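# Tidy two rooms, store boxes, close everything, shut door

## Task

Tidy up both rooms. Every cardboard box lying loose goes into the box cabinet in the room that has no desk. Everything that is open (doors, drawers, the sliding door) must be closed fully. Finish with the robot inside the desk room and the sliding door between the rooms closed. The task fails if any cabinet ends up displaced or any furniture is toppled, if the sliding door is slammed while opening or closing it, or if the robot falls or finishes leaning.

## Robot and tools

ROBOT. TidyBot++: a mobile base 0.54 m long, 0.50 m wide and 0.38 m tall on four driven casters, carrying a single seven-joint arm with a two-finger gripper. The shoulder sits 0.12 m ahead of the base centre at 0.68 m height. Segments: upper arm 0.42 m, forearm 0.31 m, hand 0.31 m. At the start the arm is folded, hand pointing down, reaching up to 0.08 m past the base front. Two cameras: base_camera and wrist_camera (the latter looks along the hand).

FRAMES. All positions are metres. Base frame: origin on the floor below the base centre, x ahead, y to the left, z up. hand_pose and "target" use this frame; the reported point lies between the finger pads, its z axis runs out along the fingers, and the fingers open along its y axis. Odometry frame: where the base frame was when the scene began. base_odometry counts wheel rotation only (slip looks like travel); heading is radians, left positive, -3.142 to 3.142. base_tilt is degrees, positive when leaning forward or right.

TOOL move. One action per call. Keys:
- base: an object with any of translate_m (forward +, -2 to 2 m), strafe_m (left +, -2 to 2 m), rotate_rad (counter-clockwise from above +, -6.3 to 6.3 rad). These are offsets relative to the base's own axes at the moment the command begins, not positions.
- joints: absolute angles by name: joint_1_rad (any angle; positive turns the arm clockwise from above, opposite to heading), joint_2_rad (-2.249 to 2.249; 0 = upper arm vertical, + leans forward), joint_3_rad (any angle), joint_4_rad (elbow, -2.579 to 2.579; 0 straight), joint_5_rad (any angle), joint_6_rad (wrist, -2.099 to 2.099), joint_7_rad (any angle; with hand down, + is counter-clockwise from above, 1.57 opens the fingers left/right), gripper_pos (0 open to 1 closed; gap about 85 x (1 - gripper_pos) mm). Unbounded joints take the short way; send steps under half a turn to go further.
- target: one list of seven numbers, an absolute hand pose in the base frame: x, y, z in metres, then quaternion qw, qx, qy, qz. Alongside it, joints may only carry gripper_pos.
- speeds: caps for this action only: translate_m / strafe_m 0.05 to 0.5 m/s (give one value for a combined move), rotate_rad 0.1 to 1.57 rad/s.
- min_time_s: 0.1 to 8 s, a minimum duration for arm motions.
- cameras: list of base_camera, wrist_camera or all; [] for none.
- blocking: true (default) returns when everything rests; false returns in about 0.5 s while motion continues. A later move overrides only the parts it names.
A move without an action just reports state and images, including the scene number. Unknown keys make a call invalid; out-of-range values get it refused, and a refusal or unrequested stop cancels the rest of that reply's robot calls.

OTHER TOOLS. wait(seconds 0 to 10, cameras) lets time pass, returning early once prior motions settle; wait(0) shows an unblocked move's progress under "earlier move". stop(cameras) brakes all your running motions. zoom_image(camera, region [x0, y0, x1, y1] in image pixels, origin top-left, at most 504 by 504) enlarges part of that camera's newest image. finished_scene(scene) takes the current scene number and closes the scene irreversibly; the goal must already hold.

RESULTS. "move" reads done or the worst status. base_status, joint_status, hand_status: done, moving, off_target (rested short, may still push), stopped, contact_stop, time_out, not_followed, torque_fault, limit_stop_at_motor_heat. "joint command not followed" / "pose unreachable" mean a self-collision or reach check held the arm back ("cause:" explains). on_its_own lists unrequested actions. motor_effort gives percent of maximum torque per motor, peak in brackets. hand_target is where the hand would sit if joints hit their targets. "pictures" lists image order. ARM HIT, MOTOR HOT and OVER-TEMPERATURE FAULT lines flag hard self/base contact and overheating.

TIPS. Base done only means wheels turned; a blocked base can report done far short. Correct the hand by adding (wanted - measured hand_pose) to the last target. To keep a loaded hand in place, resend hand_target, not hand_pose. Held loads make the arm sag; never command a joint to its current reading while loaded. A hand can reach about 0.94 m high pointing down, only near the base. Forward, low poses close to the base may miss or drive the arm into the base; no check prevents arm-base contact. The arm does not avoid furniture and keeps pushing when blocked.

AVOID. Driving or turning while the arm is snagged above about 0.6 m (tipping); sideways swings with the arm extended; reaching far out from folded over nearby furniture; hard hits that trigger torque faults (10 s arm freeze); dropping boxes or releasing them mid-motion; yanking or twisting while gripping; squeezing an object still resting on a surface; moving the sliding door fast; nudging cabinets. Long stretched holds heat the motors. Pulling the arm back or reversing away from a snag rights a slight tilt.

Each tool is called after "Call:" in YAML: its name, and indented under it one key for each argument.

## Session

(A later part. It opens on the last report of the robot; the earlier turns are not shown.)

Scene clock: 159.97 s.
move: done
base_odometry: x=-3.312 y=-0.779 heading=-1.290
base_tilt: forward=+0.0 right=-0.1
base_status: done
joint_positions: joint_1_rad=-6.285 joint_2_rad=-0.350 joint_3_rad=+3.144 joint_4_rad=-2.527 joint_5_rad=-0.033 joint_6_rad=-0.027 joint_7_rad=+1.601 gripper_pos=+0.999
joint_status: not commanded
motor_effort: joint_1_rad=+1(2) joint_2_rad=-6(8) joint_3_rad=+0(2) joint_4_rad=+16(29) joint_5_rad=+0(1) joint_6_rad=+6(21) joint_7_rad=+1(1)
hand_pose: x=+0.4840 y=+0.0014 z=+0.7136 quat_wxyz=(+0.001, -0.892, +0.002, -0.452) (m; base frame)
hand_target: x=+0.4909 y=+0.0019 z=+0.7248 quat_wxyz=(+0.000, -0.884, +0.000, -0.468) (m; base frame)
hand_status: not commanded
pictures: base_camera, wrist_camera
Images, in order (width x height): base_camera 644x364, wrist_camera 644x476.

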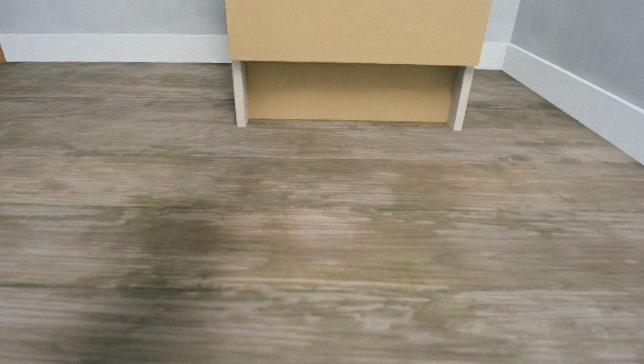

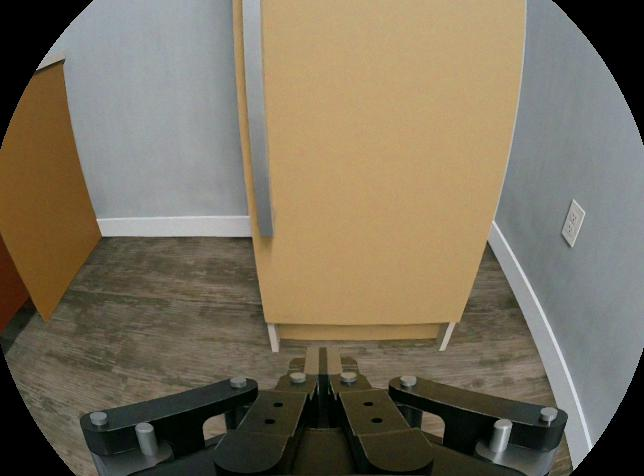

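Call:
move:
  base: {"rotate_rad": 1.5708}
  speeds: {"rotate_rad": 1.2}
  joints: {"joint_6_rad": 0.35, "gripper_pos": 0.0}

Call:
zoom_image:
  camera: "wrist_camera"
  region: [140, 60, 640, 400]

Call:
move:
  base: {"translate_m": 0.9, "strafe_m": 0.65}

Scene clock: 162.53 s.
move: done
base_odometry: x=-3.312 y=-0.779 heading=+0.281
base_tilt: forward=+0.0 right=-0.1
base_status: done
joint_positions: joint_1_rad=-6.285 joint_2_rad=-0.350 joint_3_rad=+3.144 joint_4_rad=-2.523 joint_5_rad=-0.033 joint_6_rad=+0.296 joint_7_rad=+1.601 gripper_pos=+0.000
joint_status: all done
motor_effort: joint_1_rad=+1(2) joint_2_rad=-7(7) joint_3_rad=+1(2) joint_4_rad=+16(18) joint_5_rad=+0(1) joint_6_rad=+8(9) joint_7_rad=+1(1)
hand_pose: x=+0.5305 y=-0.0020 z=+0.8047 quat_wxyz=(-0.003, -0.807, +0.004, -0.591) (m; base frame)
hand_target: x=+0.5353 y=+0.0020 z=+0.8237 quat_wxyz=(+0.000, -0.789, +0.000, -0.615) (m; base frame)
hand_status: not commanded
pictures: base_camera, wrist_camera
Images, in order (width x height): base_camera 644x364, wrist_camera 644x476.

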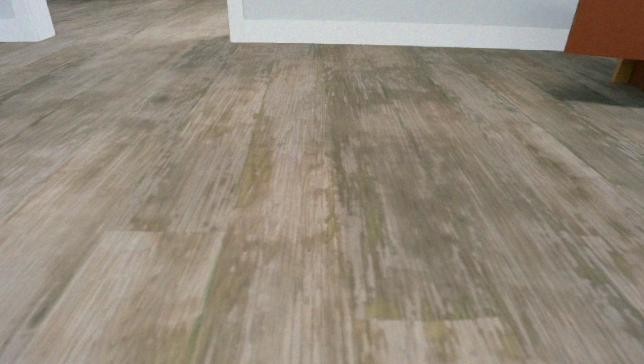

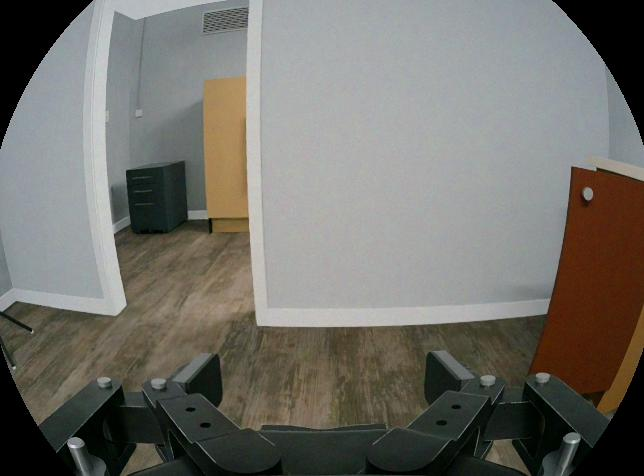

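Scaled by 1.008.

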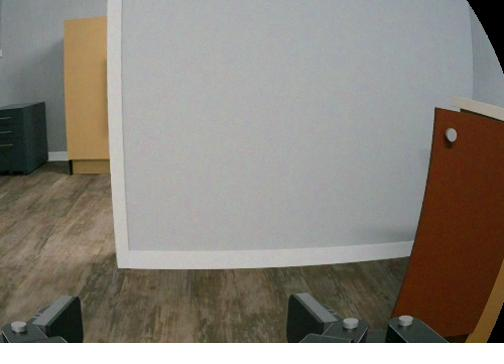

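Scene clock: 165.77 s.
move: done
base_odometry: x=-2.628 y=+0.096 heading=+0.281
base_tilt: forward=+0.0 right=-0.1
base_status: done
joint_positions: joint_1_rad=-6.285 joint_2_rad=-0.350 joint_3_rad=+3.144 joint_4_rad=-2.523 joint_5_rad=-0.033 joint_6_rad=+0.296 joint_7_rad=+1.601 gripper_pos=+0.000
joint_status: not commanded
motor_effort: joint_1_rad=+0(2) joint_2_rad=-6(9) joint_3_rad=+0(2) joint_4_rad=+16(18) joint_5_rad=-1(1) joint_6_rad=+8(9) joint_7_rad=+1(1)
hand_pose: x=+0.5305 y=-0.0020 z=+0.8049 quat_wxyz=(-0.003, -0.807, +0.004, -0.591) (m; base frame)
hand_target: x=+0.5353 y=+0.0020 z=+0.8237 quat_wxyz=(+0.000, -0.789, +0.000, -0.615) (m; base frame)
hand_status: not commanded
pictures: base_camera, wrist_camera
Images, in order (width x height): base_camera 644x364, wrist_camera 644x476.

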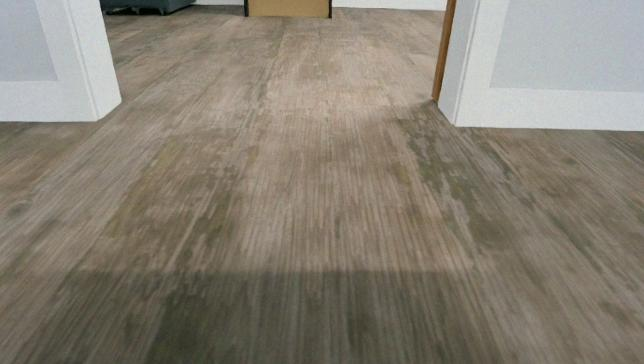

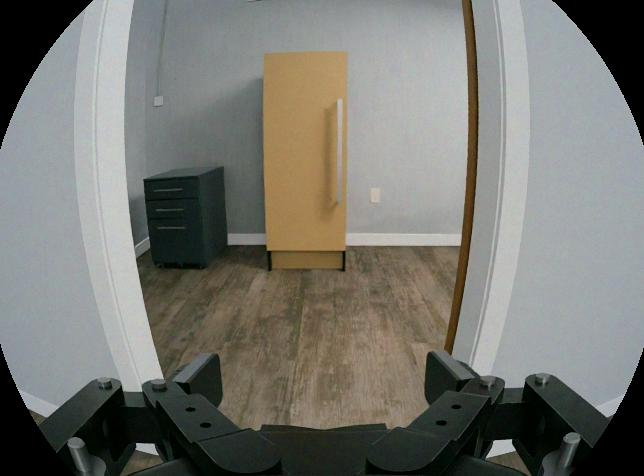

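Call:
move:
  base: {"translate_m": 1.0, "strafe_m": 0.12}

Call:
move:
  base: {"translate_m": 1.0}

Call:
move:
  base: {"rotate_rad": -1.5708}
  speeds: {"rotate_rad": 1.0}

Scene clock: 169.37 s.
move: done
base_odometry: x=-1.700 y=+0.489 heading=+0.282
base_tilt: forward=+0.0 right=-0.1
base_status: done
joint_positions: joint_1_rad=-6.285 joint_2_rad=-0.350 joint_3_rad=+3.144 joint_4_rad=-2.523 joint_5_rad=-0.033 joint_6_rad=+0.296 joint_7_rad=+1.601 gripper_pos=+0.000
joint_status: not commanded
motor_effort: joint_1_rad=+1(2) joint_2_rad=-7(8) joint_3_rad=+0(1) joint_4_rad=+16(18) joint_5_rad=-1(1) joint_6_rad=+8(9) joint_7_rad=+0(1)
hand_pose: x=+0.5305 y=-0.0020 z=+0.8049 quat_wxyz=(-0.003, -0.807, +0.004, -0.591) (m; base frame)
hand_target: x=+0.5353 y=+0.0020 z=+0.8237 quat_wxyz=(+0.000, -0.789, +0.000, -0.615) (m; base frame)
hand_status: not commanded
pictures: base_camera, wrist_camera
Images, in order (width x height): base_camera 644x364, wrist_camera 644x476.

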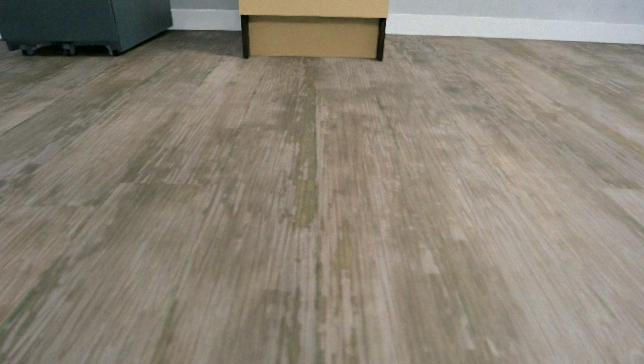

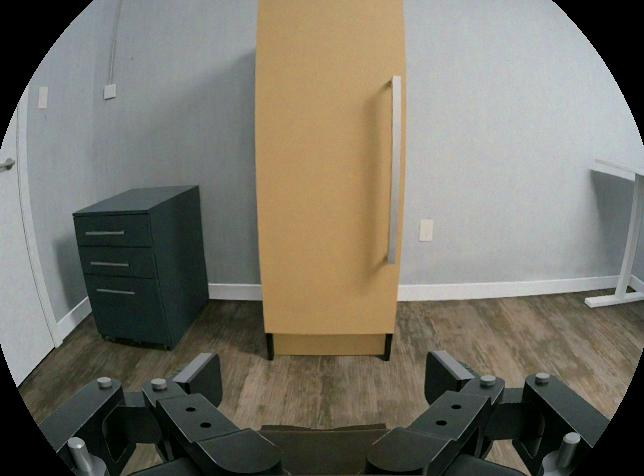

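Scene clock: 172.67 s.
move: done
base_odometry: x=-0.740 y=+0.767 heading=+0.282
base_tilt: forward=+0.0 right=-0.1
base_status: done
joint_positions: joint_1_rad=-6.285 joint_2_rad=-0.350 joint_3_rad=+3.144 joint_4_rad=-2.523 joint_5_rad=-0.033 joint_6_rad=+0.296 joint_7_rad=+1.601 gripper_pos=+0.000
joint_status: not commanded
motor_effort: joint_1_rad=+1(2) joint_2_rad=-6(9) joint_3_rad=+1(2) joint_4_rad=+16(17) joint_5_rad=-1(1) joint_6_rad=+8(9) joint_7_rad=+1(1)
hand_pose: x=+0.5305 y=-0.0020 z=+0.8049 quat_wxyz=(-0.003, -0.807, +0.004, -0.591) (m; base frame)
hand_target: x=+0.5353 y=+0.0020 z=+0.8237 quat_wxyz=(+0.000, -0.789, +0.000, -0.615) (m; base frame)
hand_status: not commanded
pictures: base_camera, wrist_camera
Images, in order (width x height): base_camera 644x364, wrist_camera 644x476.

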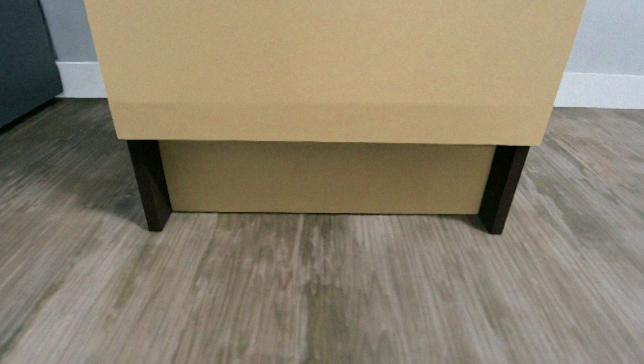

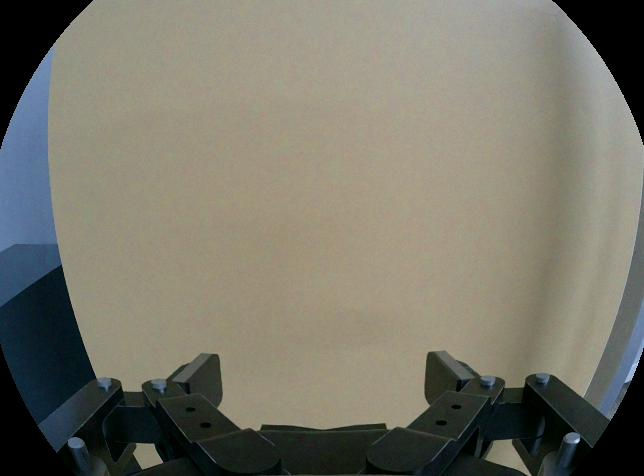

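Scene clock: 175.17 s.
move: done
base_odometry: x=-0.740 y=+0.767 heading=-1.289
base_tilt: forward=+0.0 right=-0.1
base_status: done
joint_positions: joint_1_rad=-6.285 joint_2_rad=-0.350 joint_3_rad=+3.144 joint_4_rad=-2.523 joint_5_rad=-0.033 joint_6_rad=+0.296 joint_7_rad=+1.601 gripper_pos=+0.000
joint_status: not commanded
motor_effort: joint_1_rad=+1(2) joint_2_rad=-6(7) joint_3_rad=-1(2) joint_4_rad=+16(17) joint_5_rad=+0(1) joint_6_rad=+8(9) joint_7_rad=+1(1)
hand_pose: x=+0.5305 y=-0.0020 z=+0.8049 quat_wxyz=(-0.003, -0.807, +0.004, -0.591) (m; base frame)
hand_target: x=+0.5353 y=+0.0020 z=+0.8237 quat_wxyz=(+0.000, -0.789, +0.000, -0.615) (m; base frame)
hand_status: not commanded
pictures: base_camera, wrist_camera
Images, in order (width x height): base_camera 644x364, wrist_camera 644x476.

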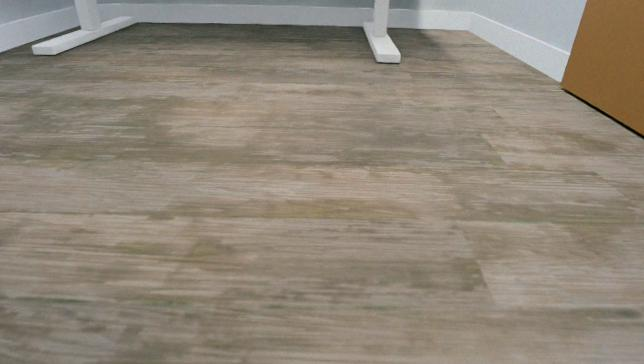

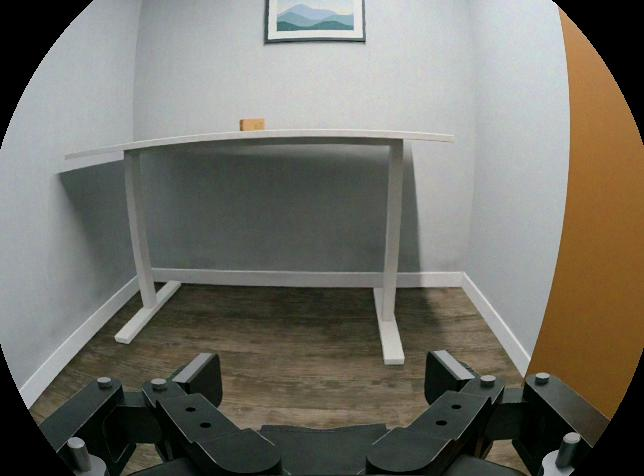

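Call:
move:
  base: {"translate_m": 0.65, "strafe_m": 0.27}
  joints: {"joint_1_rad": -6.283, "joint_2_rad": -0.152, "joint_3_rad": 3.14, "joint_4_rad": -1.243, "joint_5_rad": 0.0, "joint_6_rad": -1.265, "joint_7_rad": 1.57}

Scene clock: 178.27 s.
move: done
base_odometry: x=-0.299 y=+0.217 heading=-1.289
base_tilt: forward=+0.0 right=-0.1
base_status: done
joint_positions: joint_1_rad=-6.285 joint_2_rad=-0.171 joint_3_rad=+3.144 joint_4_rad=-1.274 joint_5_rad=-0.033 joint_6_rad=-1.216 joint_7_rad=+1.601 gripper_pos=+0.000
joint_status: all done
motor_effort: joint_1_rad=+1(2) joint_2_rad=-12(16) joint_3_rad=+1(2) joint_4_rad=+16(19) joint_5_rad=-1(2) joint_6_rad=+5(9) joint_7_rad=+1(2)
hand_pose: x=+0.5562 y=+0.0106 z=+1.0265 quat_wxyz=(+0.011, -0.916, -0.014, -0.400) (m; base frame)
hand_target: x=+0.5543 y=+0.0020 z=+1.0227 quat_wxyz=(+0.000, -0.924, +0.000, -0.383) (m; base frame)
hand_status: not commanded
pictures: base_camera, wrist_camera
Images, in order (width x height): base_camera 644x364, wrist_camera 644x476.

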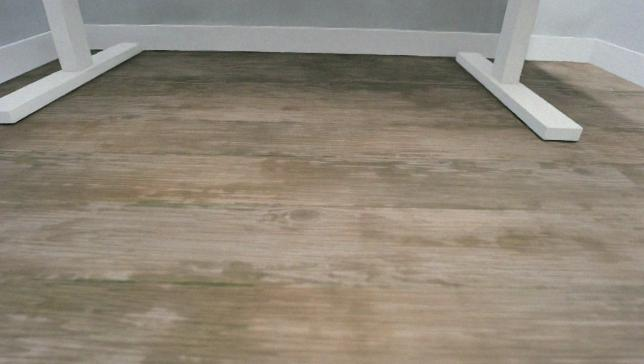

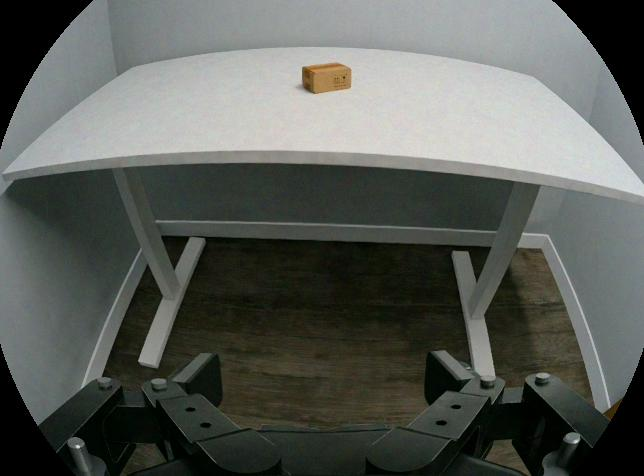

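Call:
zoom_image:
  camera: "wrist_camera"
  region: [272, 40, 382, 120]

Scaled by 4.582.

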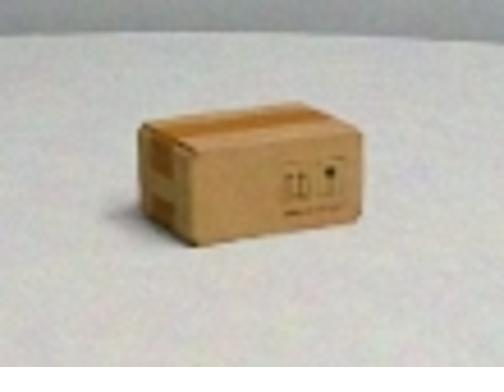

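Call:
move:
  base: {"rotate_rad": 0.08}
  cameras: []

Call:
move:
  base: {"translate_m": 0.632, "strafe_m": 0.304}
  speeds: {"translate_m": 0.25}

Scene clock: 181.87 s.
move: done
base_odometry: x=-0.299 y=+0.217 heading=-1.209
base_tilt: forward=+0.0 right=-0.1
base_status: done
joint_positions: joint_1_rad=-6.285 joint_2_rad=-0.171 joint_3_rad=+3.141 joint_4_rad=-1.274 joint_5_rad=-0.032 joint_6_rad=-1.218 joint_7_rad=+1.601 gripper_pos=+0.000
joint_status: not commanded
motor_effort: joint_1_rad=+1(2) joint_2_rad=-12(13) joint_3_rad=+1(2) joint_4_rad=+17(17) joint_5_rad=-1(2) joint_6_rad=+6(7) joint_7_rad=+1(1)
hand_pose: x=+0.5557 y=+0.0118 z=+1.0261 quat_wxyz=(+0.011, -0.917, -0.016, -0.399) (m; base frame)
hand_target: x=+0.5543 y=+0.0020 z=+1.0227 quat_wxyz=(+0.000, -0.924, +0.000, -0.383) (m; base frame)
hand_status: not commanded
pictures: none
No camera images: "cameras" was empty.

Scene clock: 185.43 s.
move: done
base_odometry: x=+0.209 y=-0.266 heading=-1.208
base_tilt: forward=+0.0 right=-0.1
base_status: done
joint_positions: joint_1_rad=-6.285 joint_2_rad=-0.158 joint_3_rad=+3.141 joint_4_rad=-1.272 joint_5_rad=-0.031 joint_6_rad=-1.221 joint_7_rad=+1.601 gripper_pos=+0.000
joint_status: not commanded
motor_effort: joint_1_rad=+0(2) joint_2_rad=-13(16) joint_3_rad=-1(1) joint_4_rad=+16(17) joint_5_rad=-1(2) joint_6_rad=+7(7) joint_7_rad=+1(1)
hand_pose: x=+0.5596 y=+0.0116 z=+1.0207 quat_wxyz=(+0.010, -0.920, -0.016, -0.392) (m; base frame)
hand_target: x=+0.5543 y=+0.0020 z=+1.0227 quat_wxyz=(+0.000, -0.924, +0.000, -0.383) (m; base frame)
hand_status: not commanded
pictures: base_camera, wrist_camera
Images, in order (width x height): base_camera 644x364, wrist_camera 644x476.

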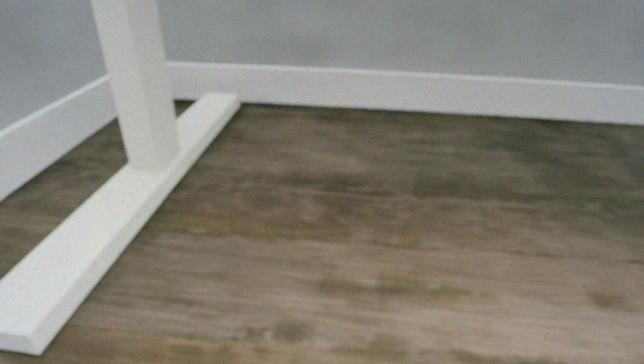

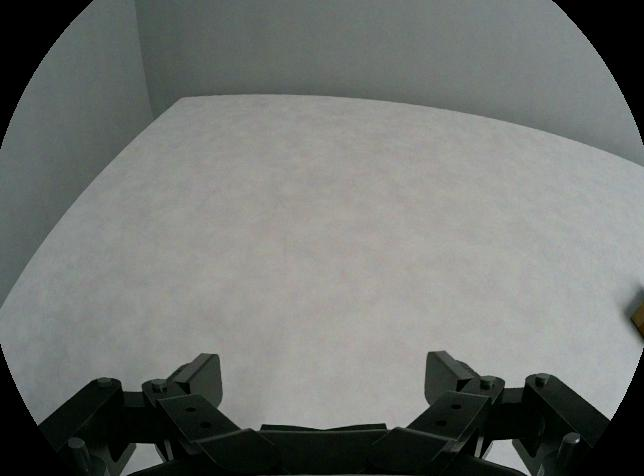

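Call:
move:
  joints: {"joint_1_rad": 0.312, "joint_2_rad": 0.433, "joint_3_rad": 3.14, "joint_4_rad": -0.563, "joint_5_rad": 0.583, "joint_6_rad": -1.582, "joint_7_rad": 0.858}
  min_time_s: 3

Scene clock: 189.23 s.
move: done
base_odometry: x=+0.209 y=-0.266 heading=-1.208
base_tilt: forward=+0.0 right=-0.1
base_status: not commanded
joint_positions: joint_1_rad=-5.989 joint_2_rad=+0.408 joint_3_rad=+3.141 joint_4_rad=-0.591 joint_5_rad=+0.533 joint_6_rad=-1.534 joint_7_rad=+0.922 gripper_pos=+0.000
joint_status: all done
motor_effort: joint_1_rad=+1(2) joint_2_rad=-30(32) joint_3_rad=+2(2) joint_4_rad=+14(17) joint_5_rad=+3(4) joint_6_rad=+5(8) joint_7_rad=+1(2)
hand_pose: x=+0.6344 y=-0.3198 z=+1.0187 quat_wxyz=(-0.199, -0.789, +0.480, -0.329) (m; base frame)
hand_target: x=+0.6181 y=-0.3390 z=+1.0144 quat_wxyz=(-0.216, -0.762, +0.523, -0.316) (m; base frame)
hand_status: not commanded
pictures: base_camera, wrist_camera
Images, in order (width x height): base_camera 644x364, wrist_camera 644x476.

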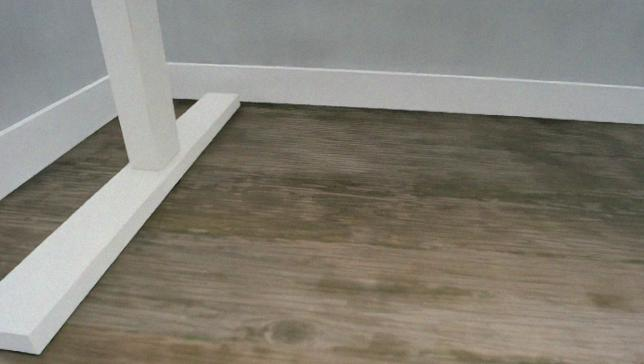

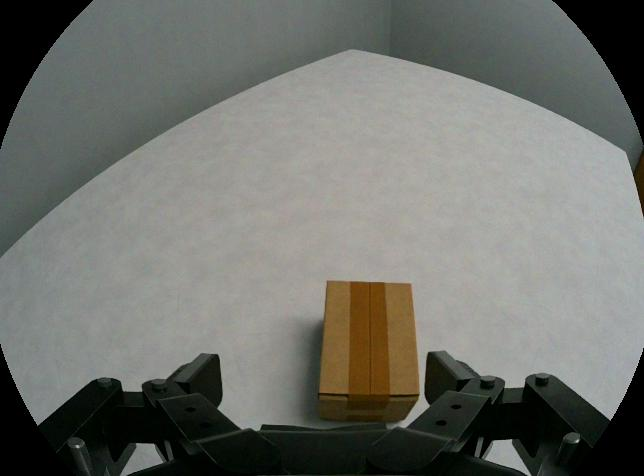

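Call:
move:
  base: {"translate_m": -0.028, "strafe_m": -0.016}
  speeds: {"translate_m": 0.05}
  cameras: []

Call:
move:
  joints: {"joint_1_rad": 0.37, "joint_2_rad": 0.454, "joint_3_rad": 3.14, "joint_4_rad": -0.656, "joint_5_rad": 0.56, "joint_6_rad": -1.459, "joint_7_rad": 0.84}
  min_time_s: 2

Scene clock: 190.83 s.
move: done
base_odometry: x=+0.184 y=-0.246 heading=-1.208
base_tilt: forward=+0.0 right=-0.1
base_status: done
joint_positions: joint_1_rad=-5.985 joint_2_rad=+0.410 joint_3_rad=+3.141 joint_4_rad=-0.591 joint_5_rad=+0.536 joint_6_rad=-1.537 joint_7_rad=+0.921 gripper_pos=+0.000
joint_status: not commanded
motor_effort: joint_1_rad=+2(4) joint_2_rad=-30(32) joint_3_rad=+0(3) joint_4_rad=+15(15) joint_5_rad=+3(4) joint_6_rad=+4(6) joint_7_rad=+1(1)
hand_pose: x=+0.6327 y=-0.3227 z=+1.0178 quat_wxyz=(-0.201, -0.787, +0.482, -0.327) (m; base frame)
hand_target: x=+0.6181 y=-0.3390 z=+1.0144 quat_wxyz=(-0.216, -0.762, +0.523, -0.316) (m; base frame)
hand_status: not commanded
pictures: none
No camera images: "cameras" was empty.

Scene clock: 193.13 s.
move: done
base_odometry: x=+0.184 y=-0.246 heading=-1.208
base_tilt: forward=+0.0 right=-0.1
base_status: not commanded
joint_positions: joint_1_rad=-5.935 joint_2_rad=+0.423 joint_3_rad=+3.141 joint_4_rad=-0.641 joint_5_rad=+0.536 joint_6_rad=-1.519 joint_7_rad=+0.903 gripper_pos=+0.000
joint_status: all done
motor_effort: joint_1_rad=+1(2) joint_2_rad=-30(31) joint_3_rad=+1(2) joint_4_rad=+15(15) joint_5_rad=+3(5) joint_6_rad=+4(6) joint_7_rad=+1(2)
hand_pose: x=+0.6214 y=-0.3497 z=+0.9924 quat_wxyz=(-0.212, -0.781, +0.503, -0.304) (m; base frame)
hand_target: x=+0.6328 y=-0.3734 z=+0.9801 quat_wxyz=(-0.219, -0.761, +0.523, -0.316) (m; base frame)
hand_status: not commanded
pictures: base_camera, wrist_camera
Images, in order (width x height): base_camera 644x364, wrist_camera 644x476.

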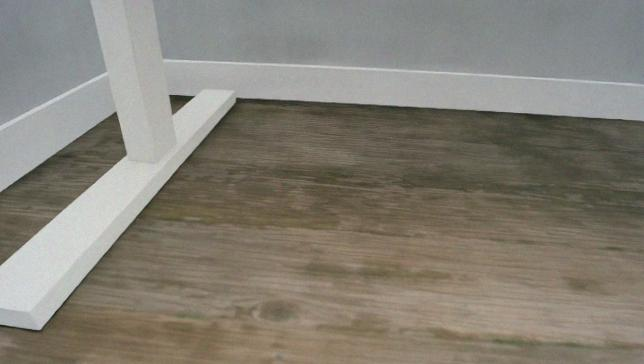

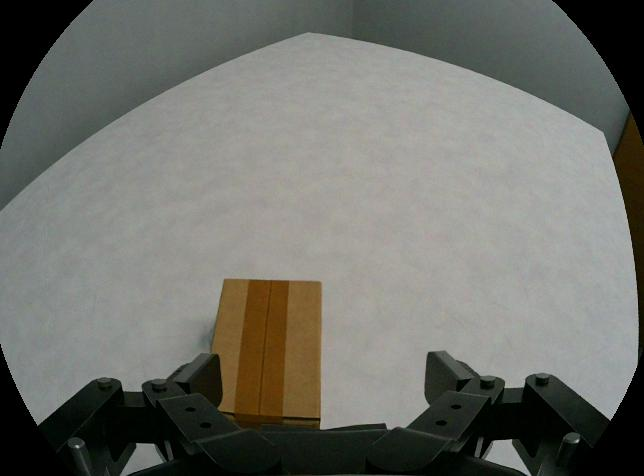

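Call:
move:
  joints: {"joint_1_rad": 0.40, "joint_2_rad": 0.47, "joint_3_rad": 3.14, "joint_4_rad": -0.68, "joint_5_rad": 0.60, "joint_6_rad": -1.34, "joint_7_rad": 0.78}
  min_time_s: 2

Scene clock: 195.53 s.
move: done
base_odometry: x=+0.184 y=-0.246 heading=-1.208
base_tilt: forward=+0.0 right=-0.1
base_status: not commanded
joint_positions: joint_1_rad=-5.906 joint_2_rad=+0.437 joint_3_rad=+3.141 joint_4_rad=-0.664 joint_5_rad=+0.549 joint_6_rad=-1.403 joint_7_rad=+0.844 gripper_pos=+0.000
joint_status: all done
motor_effort: joint_1_rad=+0(2) joint_2_rad=-32(33) joint_3_rad=+1(2) joint_4_rad=+16(16) joint_5_rad=+3(5) joint_6_rad=+5(6) joint_7_rad=+1(2)
hand_pose: x=+0.6401 y=-0.3775 z=+0.9953 quat_wxyz=(-0.211, -0.757, +0.514, -0.344) (m; base frame)
hand_target: x=+0.6472 y=-0.4069 z=+0.9859 quat_wxyz=(-0.229, -0.734, +0.530, -0.357) (m; base frame)
hand_status: not commanded
pictures: base_camera, wrist_camera
Images, in order (width x height): base_camera 644x364, wrist_camera 644x476.

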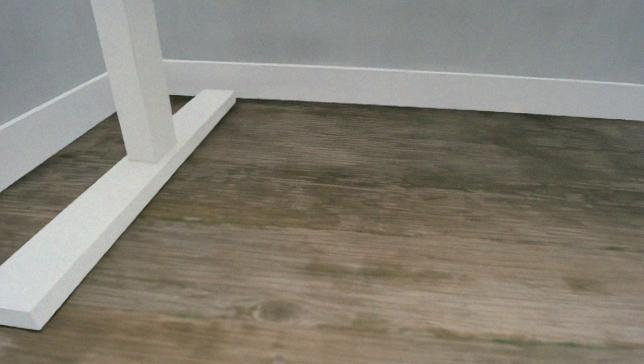

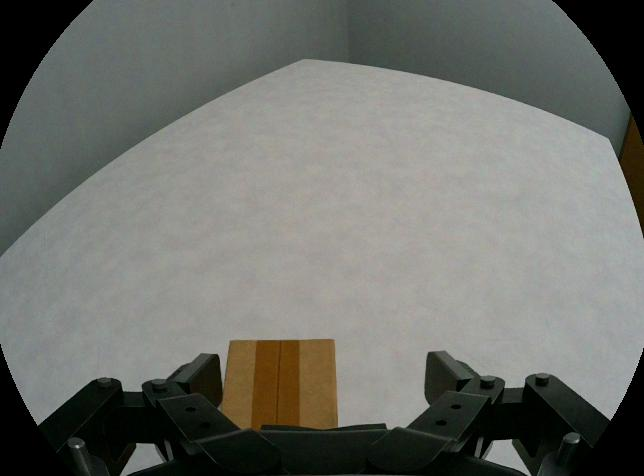

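Call:
move:
  joints: {"joint_2_rad": 0.54, "joint_6_rad": -1.29}
  min_time_s: 1.5
  cameras: ["wrist_camera"]

Scene clock: 197.90 s.
move: done
base_odometry: x=+0.184 y=-0.246 heading=-1.208
base_tilt: forward=+0.0 right=-0.1
base_status: not commanded
joint_positions: joint_1_rad=-5.906 joint_2_rad=+0.509 joint_3_rad=+3.141 joint_4_rad=-0.665 joint_5_rad=+0.550 joint_6_rad=-1.352 joint_7_rad=+0.843 gripper_pos=+0.000
joint_status: all done
motor_effort: joint_1_rad=+0(2) joint_2_rad=-34(36) joint_3_rad=+1(2) joint_4_rad=+15(16) joint_5_rad=+3(4) joint_6_rad=+5(6) joint_7_rad=+1(1)
hand_pose: x=+0.6723 y=-0.3887 z=+0.9575 quat_wxyz=(-0.215, -0.768, +0.502, -0.334) (m; base frame)
hand_target: x=+0.6782 y=-0.4176 z=+0.9482 quat_wxyz=(-0.232, -0.746, +0.518, -0.348) (m; base frame)
hand_status: not commanded
pictures: wrist_camera
Images, in order (width x height): wrist_camera 644x476.

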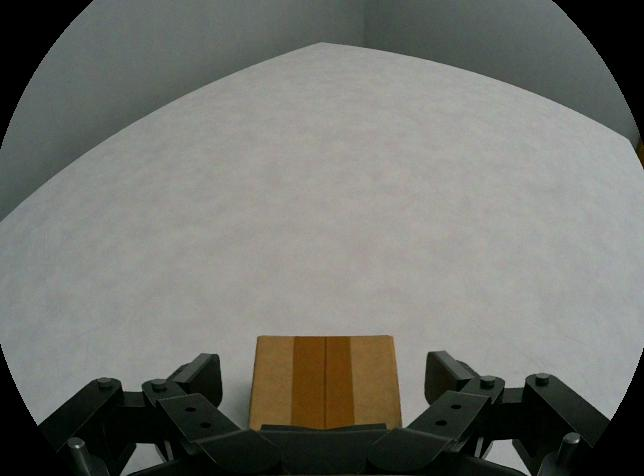

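Call:
move:
  joints: {"joint_2_rad": 0.575}
  min_time_s: 1
  cameras: ["wrist_camera"]

Scene clock: 199.33 s.
move: done
base_odometry: x=+0.184 y=-0.246 heading=-1.208
base_tilt: forward=+0.0 right=-0.1
base_status: not commanded
joint_positions: joint_1_rad=-5.906 joint_2_rad=+0.544 joint_3_rad=+3.141 joint_4_rad=-0.666 joint_5_rad=+0.550 joint_6_rad=-1.351 joint_7_rad=+0.843 gripper_pos=+0.000
joint_status: all done
motor_effort: joint_1_rad=+1(2) joint_2_rad=-35(36) joint_3_rad=+1(2) joint_4_rad=+16(16) joint_5_rad=+4(4) joint_6_rad=+3(5) joint_7_rad=+0(1)
hand_pose: x=+0.6810 y=-0.3921 z=+0.9348 quat_wxyz=(-0.219, -0.775, +0.500, -0.319) (m; base frame)
hand_target: x=+0.6864 y=-0.4211 z=+0.9244 quat_wxyz=(-0.235, -0.754, +0.516, -0.333) (m; base frame)
hand_status: not commanded
pictures: wrist_camera
Images, in order (width x height): wrist_camera 644x476.

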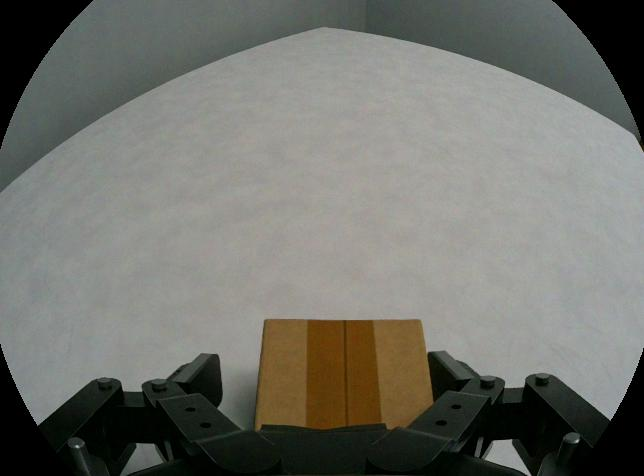

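Call:
move:
  base: {"translate_m": -0.008, "strafe_m": -0.003}
  speeds: {"translate_m": 0.05}
  cameras: ["wrist_camera"]

Call:
move:
  joints: {"gripper_pos": 0.3}
  cameras: ["wrist_camera"]

Scene clock: 200.13 s.
move: done
base_odometry: x=+0.179 y=-0.239 heading=-1.208
base_tilt: forward=+0.0 right=-0.1
base_status: done
joint_positions: joint_1_rad=-5.898 joint_2_rad=+0.547 joint_3_rad=+3.141 joint_4_rad=-0.666 joint_5_rad=+0.552 joint_6_rad=-1.349 joint_7_rad=+0.843 gripper_pos=+0.000
joint_status: not commanded
motor_effort: joint_1_rad=+0(3) joint_2_rad=-35(38) joint_3_rad=+1(2) joint_4_rad=+15(17) joint_5_rad=+4(4) joint_6_rad=+5(5) joint_7_rad=+1(1)
hand_pose: x=+0.6791 y=-0.3971 z=+0.9330 quat_wxyz=(-0.221, -0.773, +0.502, -0.318) (m; base frame)
hand_target: x=+0.6864 y=-0.4211 z=+0.9244 quat_wxyz=(-0.235, -0.754, +0.516, -0.333) (m; base frame)
hand_status: not commanded
pictures: wrist_camera
Images, in order (width x height): wrist_camera 644x476.

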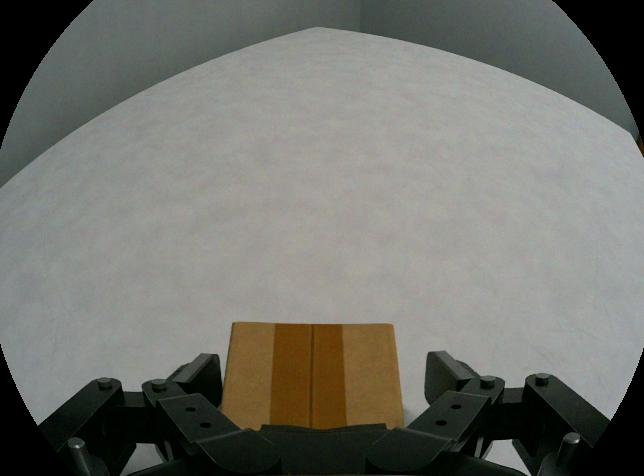

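Scene clock: 200.90 s.
move: done
base_odometry: x=+0.179 y=-0.239 heading=-1.208
base_tilt: forward=+0.0 right=-0.1
base_status: not commanded
joint_positions: joint_1_rad=-5.898 joint_2_rad=+0.547 joint_3_rad=+3.141 joint_4_rad=-0.665 joint_5_rad=+0.560 joint_6_rad=-1.335 joint_7_rad=+0.842 gripper_pos=+0.299
joint_status: all done
motor_effort: joint_1_rad=+3(3) joint_2_rad=-30(35) joint_3_rad=+1(3) joint_4_rad=+13(16) joint_5_rad=+3(4) joint_6_rad=+2(4) joint_7_rad=+1(1)
hand_pose: x=+0.6814 y=-0.3997 z=+0.9367 quat_wxyz=(-0.223, -0.771, +0.500, -0.324) (m; base frame)
hand_target: x=+0.6864 y=-0.4211 z=+0.9244 quat_wxyz=(-0.235, -0.754, +0.516, -0.333) (m; base frame)
hand_status: not commanded
pictures: wrist_camera
Images, in order (width x height): wrist_camera 644x476.

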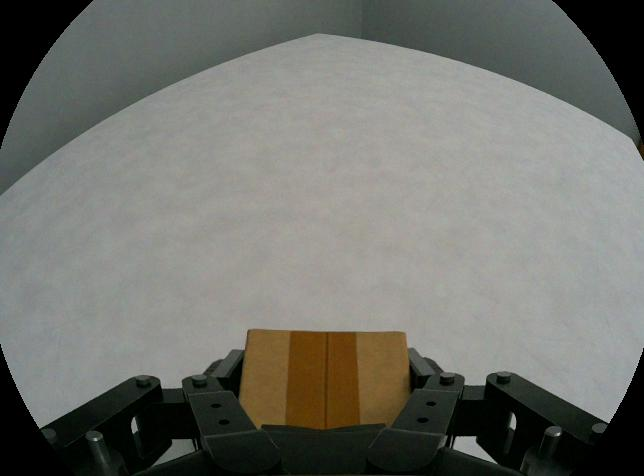

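Call:
move:
  joints: {"gripper_pos": 0.45}
  cameras: []

Call:
move:
  joints: {"gripper_pos": 0.55}
  cameras: ["wrist_camera"]

Scene clock: 204.20 s.
move: off_target
base_odometry: x=+0.179 y=-0.239 heading=-1.208
base_tilt: forward=+0.0 right=-0.1
base_status: not commanded
joint_positions: joint_1_rad=-5.898 joint_2_rad=+0.547 joint_3_rad=+3.141 joint_4_rad=-0.665 joint_5_rad=+0.562 joint_6_rad=-1.333 joint_7_rad=+0.841 gripper_pos=+0.347
joint_status: gripper_pos off_target (ended at +0.347, target +0.450)
motor_effort: joint_1_rad=+2(2) joint_2_rad=-28(31) joint_3_rad=+1(2) joint_4_rad=+12(13) joint_5_rad=+3(3) joint_6_rad=+3(4) joint_7_rad=+1(1)
hand_pose: x=+0.6815 y=-0.4003 z=+0.9377 quat_wxyz=(-0.224, -0.770, +0.500, -0.326) (m; base frame)
hand_target: x=+0.6864 y=-0.4211 z=+0.9244 quat_wxyz=(-0.235, -0.754, +0.516, -0.333) (m; base frame)
hand_status: not commanded
pictures: none
No camera images: "cameras" was empty.

Scene clock: 204.73 s.
move: off_target
base_odometry: x=+0.179 y=-0.239 heading=-1.208
base_tilt: forward=+0.0 right=-0.1
base_status: not commanded
joint_positions: joint_1_rad=-5.898 joint_2_rad=+0.547 joint_3_rad=+3.141 joint_4_rad=-0.665 joint_5_rad=+0.562 joint_6_rad=-1.333 joint_7_rad=+0.841 gripper_pos=+0.347
joint_status: gripper_pos off_target (ended at +0.347, target +0.550)
motor_effort: joint_1_rad=+1(2) joint_2_rad=-28(28) joint_3_rad=+1(2) joint_4_rad=+11(13) joint_5_rad=+3(3) joint_6_rad=+3(4) joint_7_rad=+1(1)
hand_pose: x=+0.6815 y=-0.4003 z=+0.9377 quat_wxyz=(-0.224, -0.770, +0.500, -0.326) (m; base frame)
hand_target: x=+0.6864 y=-0.4211 z=+0.9244 quat_wxyz=(-0.235, -0.754, +0.516, -0.333) (m; base frame)
hand_status: not commanded
pictures: wrist_camera
Images, in order (width x height): wrist_camera 644x476.

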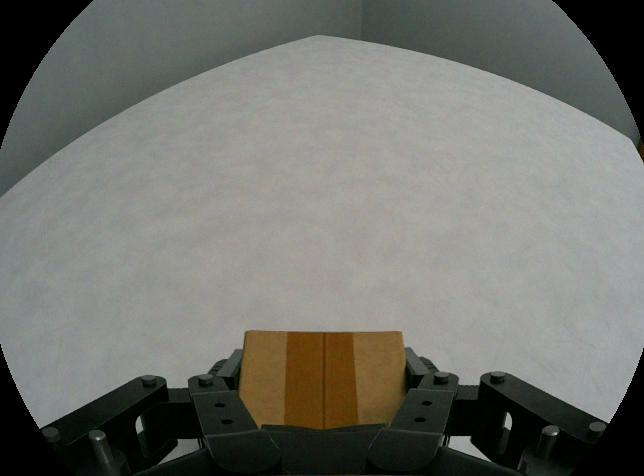

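Call:
move:
  joints: {"joint_2_rad": 0.40}
  min_time_s: 2
  cameras: ["wrist_camera"]

Scene clock: 207.17 s.
move: done
base_odometry: x=+0.179 y=-0.239 heading=-1.208
base_tilt: forward=+0.0 right=-0.1
base_status: not commanded
joint_positions: joint_1_rad=-5.898 joint_2_rad=+0.453 joint_3_rad=+3.141 joint_4_rad=-0.672 joint_5_rad=+0.562 joint_6_rad=-1.333 joint_7_rad=+0.841 gripper_pos=+0.347
joint_status: all done
motor_effort: joint_1_rad=+1(2) joint_2_rad=-34(39) joint_3_rad=+2(2) joint_4_rad=+16(17) joint_5_rad=+4(5) joint_6_rad=+5(6) joint_7_rad=+1(1)
hand_pose: x=+0.6563 y=-0.3901 z=+0.9963 quat_wxyz=(-0.216, -0.753, +0.503, -0.365) (m; base frame)
hand_target: x=+0.6378 y=-0.4006 z=+1.0402 quat_wxyz=(-0.218, -0.716, +0.522, -0.410) (m; base frame)
hand_status: not commanded
pictures: wrist_camera
Images, in order (width x height): wrist_camera 644x476.

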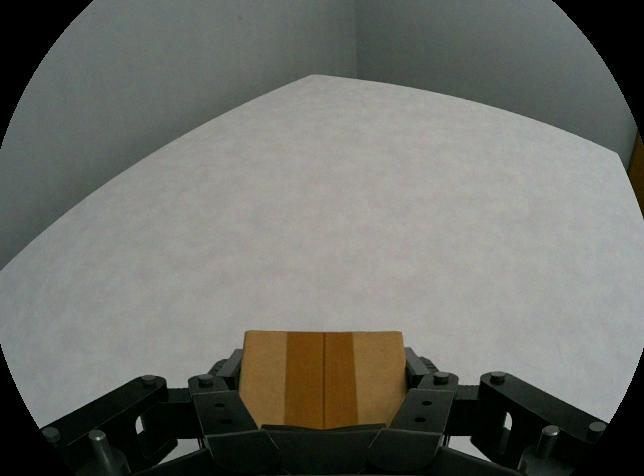

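Call:
move:

Scene clock: 207.90 s.
base_odometry: x=+0.179 y=-0.239 heading=-1.208
base_tilt: forward=+0.0 right=-0.1
base_status: not commanded
joint_positions: joint_1_rad=-5.898 joint_2_rad=+0.453 joint_3_rad=+3.141 joint_4_rad=-0.672 joint_5_rad=+0.562 joint_6_rad=-1.333 joint_7_rad=+0.841 gripper_pos=+0.347
joint_status: all done
motor_effort: joint_1_rad=+1(2) joint_2_rad=-33(39) joint_3_rad=+1(2) joint_4_rad=+16(17) joint_5_rad=+4(5) joint_6_rad=+6(6) joint_7_rad=+1(1)
hand_pose: x=+0.6563 y=-0.3901 z=+0.9963 quat_wxyz=(-0.216, -0.753, +0.503, -0.365) (m; base frame)
hand_target: x=+0.6378 y=-0.4006 z=+1.0402 quat_wxyz=(-0.218, -0.716, +0.522, -0.410) (m; base frame)
hand_status: not commanded
pictures: base_camera, wrist_camera
Images, in order (width x height): base_camera 644x364, wrist_camera 644x476.

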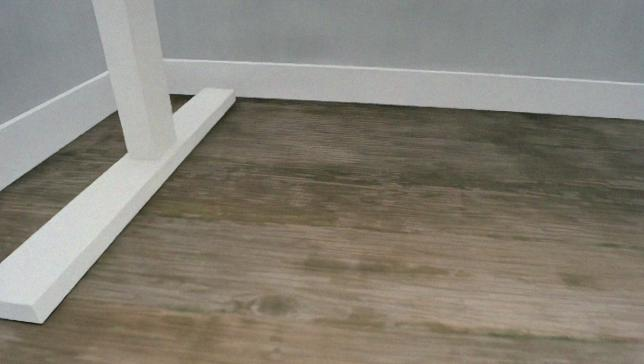

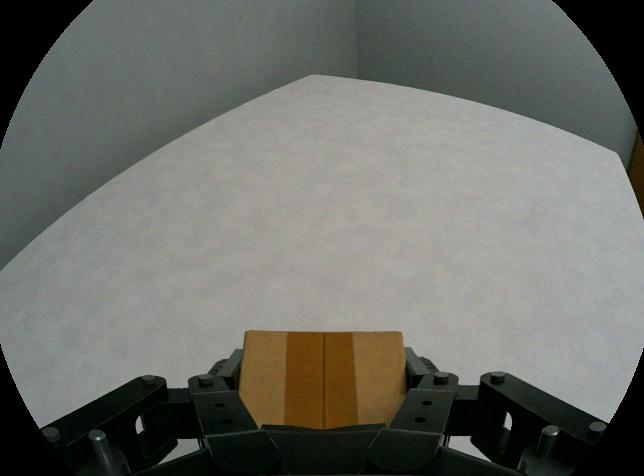

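Call:
move:
  base: {"translate_m": -0.45}
  speeds: {"translate_m": 0.25}

Call:
move:
  base: {"strafe_m": -0.55}
  speeds: {"strafe_m": 0.25}

Scene clock: 212.50 s.
move: done
base_odometry: x=+0.019 y=+0.182 heading=-1.208
base_tilt: forward=+0.0 right=-0.1
base_status: done
joint_positions: joint_1_rad=-5.895 joint_2_rad=+0.444 joint_3_rad=+3.141 joint_4_rad=-0.672 joint_5_rad=+0.562 joint_6_rad=-1.333 joint_7_rad=+0.841 gripper_pos=+0.347
joint_status: not commanded
motor_effort: joint_1_rad=+1(4) joint_2_rad=-33(36) joint_3_rad=+1(2) joint_4_rad=+16(17) joint_5_rad=+4(5) joint_6_rad=+5(7) joint_7_rad=+1(1)
hand_pose: x=+0.6525 y=-0.3906 z=+1.0021 quat_wxyz=(-0.216, -0.750, +0.505, -0.368) (m; base frame)
hand_target: x=+0.6378 y=-0.4006 z=+1.0402 quat_wxyz=(-0.218, -0.716, +0.522, -0.410) (m; base frame)
hand_status: not commanded
pictures: base_camera, wrist_camera
Images, in order (width x height): base_camera 644x364, wrist_camera 644x476.

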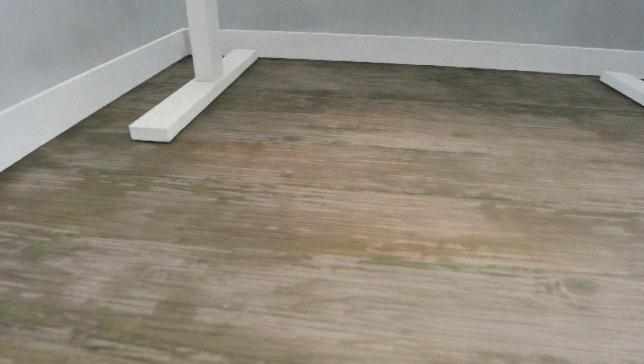

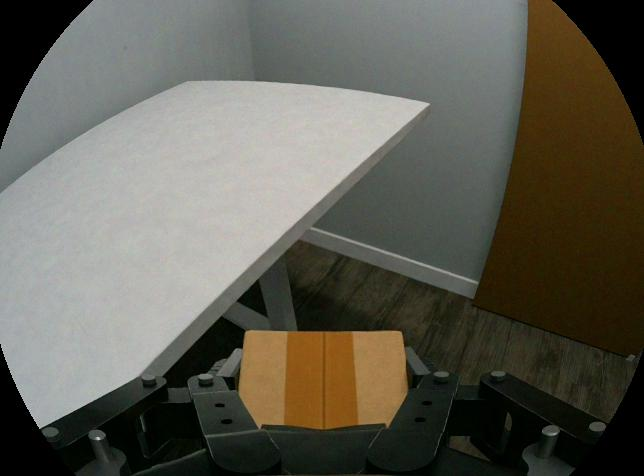

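Scene clock: 215.57 s.
move: done
base_odometry: x=-0.496 y=-0.013 heading=-1.208
base_tilt: forward=+0.0 right=-0.1
base_status: done
joint_positions: joint_1_rad=-5.889 joint_2_rad=+0.444 joint_3_rad=+3.141 joint_4_rad=-0.672 joint_5_rad=+0.562 joint_6_rad=-1.333 joint_7_rad=+0.841 gripper_pos=+0.347
joint_status: not commanded
motor_effort: joint_1_rad=+1(5) joint_2_rad=-33(34) joint_3_rad=+2(2) joint_4_rad=+15(17) joint_5_rad=+4(4) joint_6_rad=+5(6) joint_7_rad=+1(1)
hand_pose: x=+0.6501 y=-0.3938 z=+1.0022 quat_wxyz=(-0.217, -0.749, +0.507, -0.368) (m; base frame)
hand_target: x=+0.6378 y=-0.4006 z=+1.0402 quat_wxyz=(-0.218, -0.716, +0.522, -0.410) (m; base frame)
hand_status: not commanded
pictures: base_camera, wrist_camera
Images, in order (width x height): base_camera 644x364, wrist_camera 644x476.

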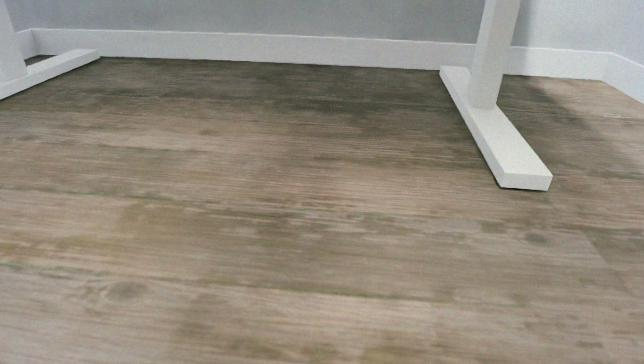

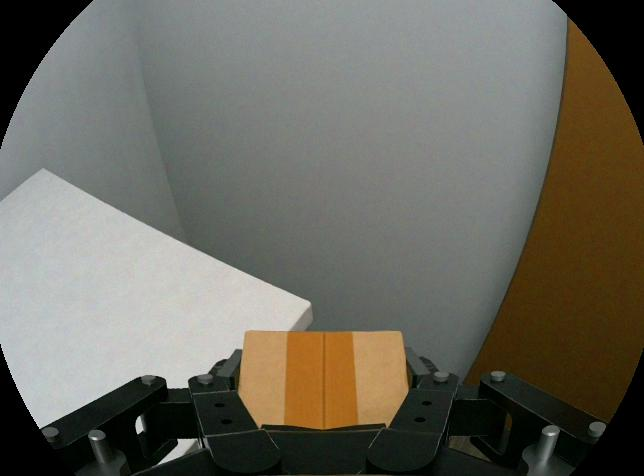

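Call:
move:
  base: {"translate_m": -0.35}
  speeds: {"translate_m": 0.25}
  cameras: []

Call:
move:
  joints: {"joint_1_rad": 0.0, "joint_2_rad": -0.353, "joint_3_rad": 3.14, "joint_4_rad": -2.521, "joint_5_rad": 0.0, "joint_6_rad": -0.15, "joint_7_rad": 1.57}
  min_time_s: 4

Scene clock: 218.47 s.
move: done
base_odometry: x=-0.620 y=+0.314 heading=-1.208
base_tilt: forward=+0.0 right=-0.1
base_status: done
joint_positions: joint_1_rad=-5.889 joint_2_rad=+0.440 joint_3_rad=+3.141 joint_4_rad=-0.673 joint_5_rad=+0.563 joint_6_rad=-1.333 joint_7_rad=+0.841 gripper_pos=+0.347
joint_status: not commanded
motor_effort: joint_1_rad=+1(3) joint_2_rad=-33(38) joint_3_rad=+1(2) joint_4_rad=+16(17) joint_5_rad=+4(5) joint_6_rad=+6(6) joint_7_rad=+1(1)
hand_pose: x=+0.6489 y=-0.3934 z=+1.0043 quat_wxyz=(-0.217, -0.748, +0.507, -0.369) (m; base frame)
hand_target: x=+0.6378 y=-0.4006 z=+1.0402 quat_wxyz=(-0.218, -0.716, +0.522, -0.410) (m; base frame)
hand_status: not commanded
pictures: none
No camera images: "cameras" was empty.

Scene clock: 223.03 s.
move: done
base_odometry: x=-0.620 y=+0.314 heading=-1.208
base_tilt: forward=+0.0 right=-0.1
base_status: not commanded
joint_positions: joint_1_rad=-6.260 joint_2_rad=-0.323 joint_3_rad=+3.141 joint_4_rad=-2.511 joint_5_rad=+0.044 joint_6_rad=-0.219 joint_7_rad=+1.506 gripper_pos=+0.347
joint_status: all done
motor_effort: joint_1_rad=+0(3) joint_2_rad=-6(34) joint_3_rad=+1(3) joint_4_rad=+15(19) joint_5_rad=-1(5) joint_6_rad=+6(8) joint_7_rad=+0(2)
hand_pose: x=+0.4504 y=-0.0090 z=+0.6680 quat_wxyz=(-0.005, -0.933, +0.022, -0.359) (m; base frame)
hand_target: x=+0.4618 y=+0.0019 z=+0.6883 quat_wxyz=(+0.000, -0.916, +0.000, -0.400) (m; base frame)
hand_status: not commanded
pictures: base_camera, wrist_camera
Images, in order (width x height): base_camera 644x364, wrist_camera 644x476.

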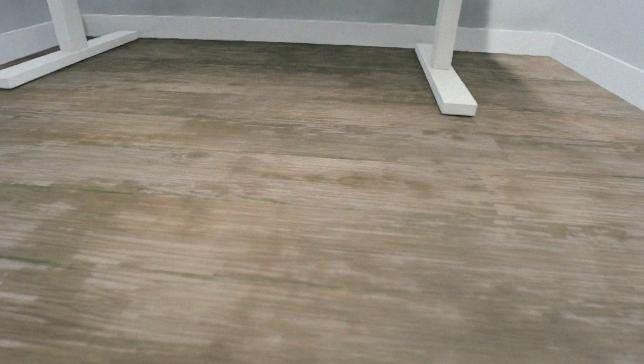

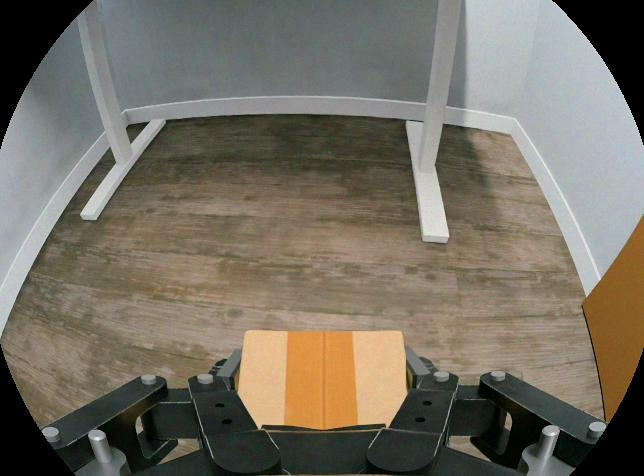

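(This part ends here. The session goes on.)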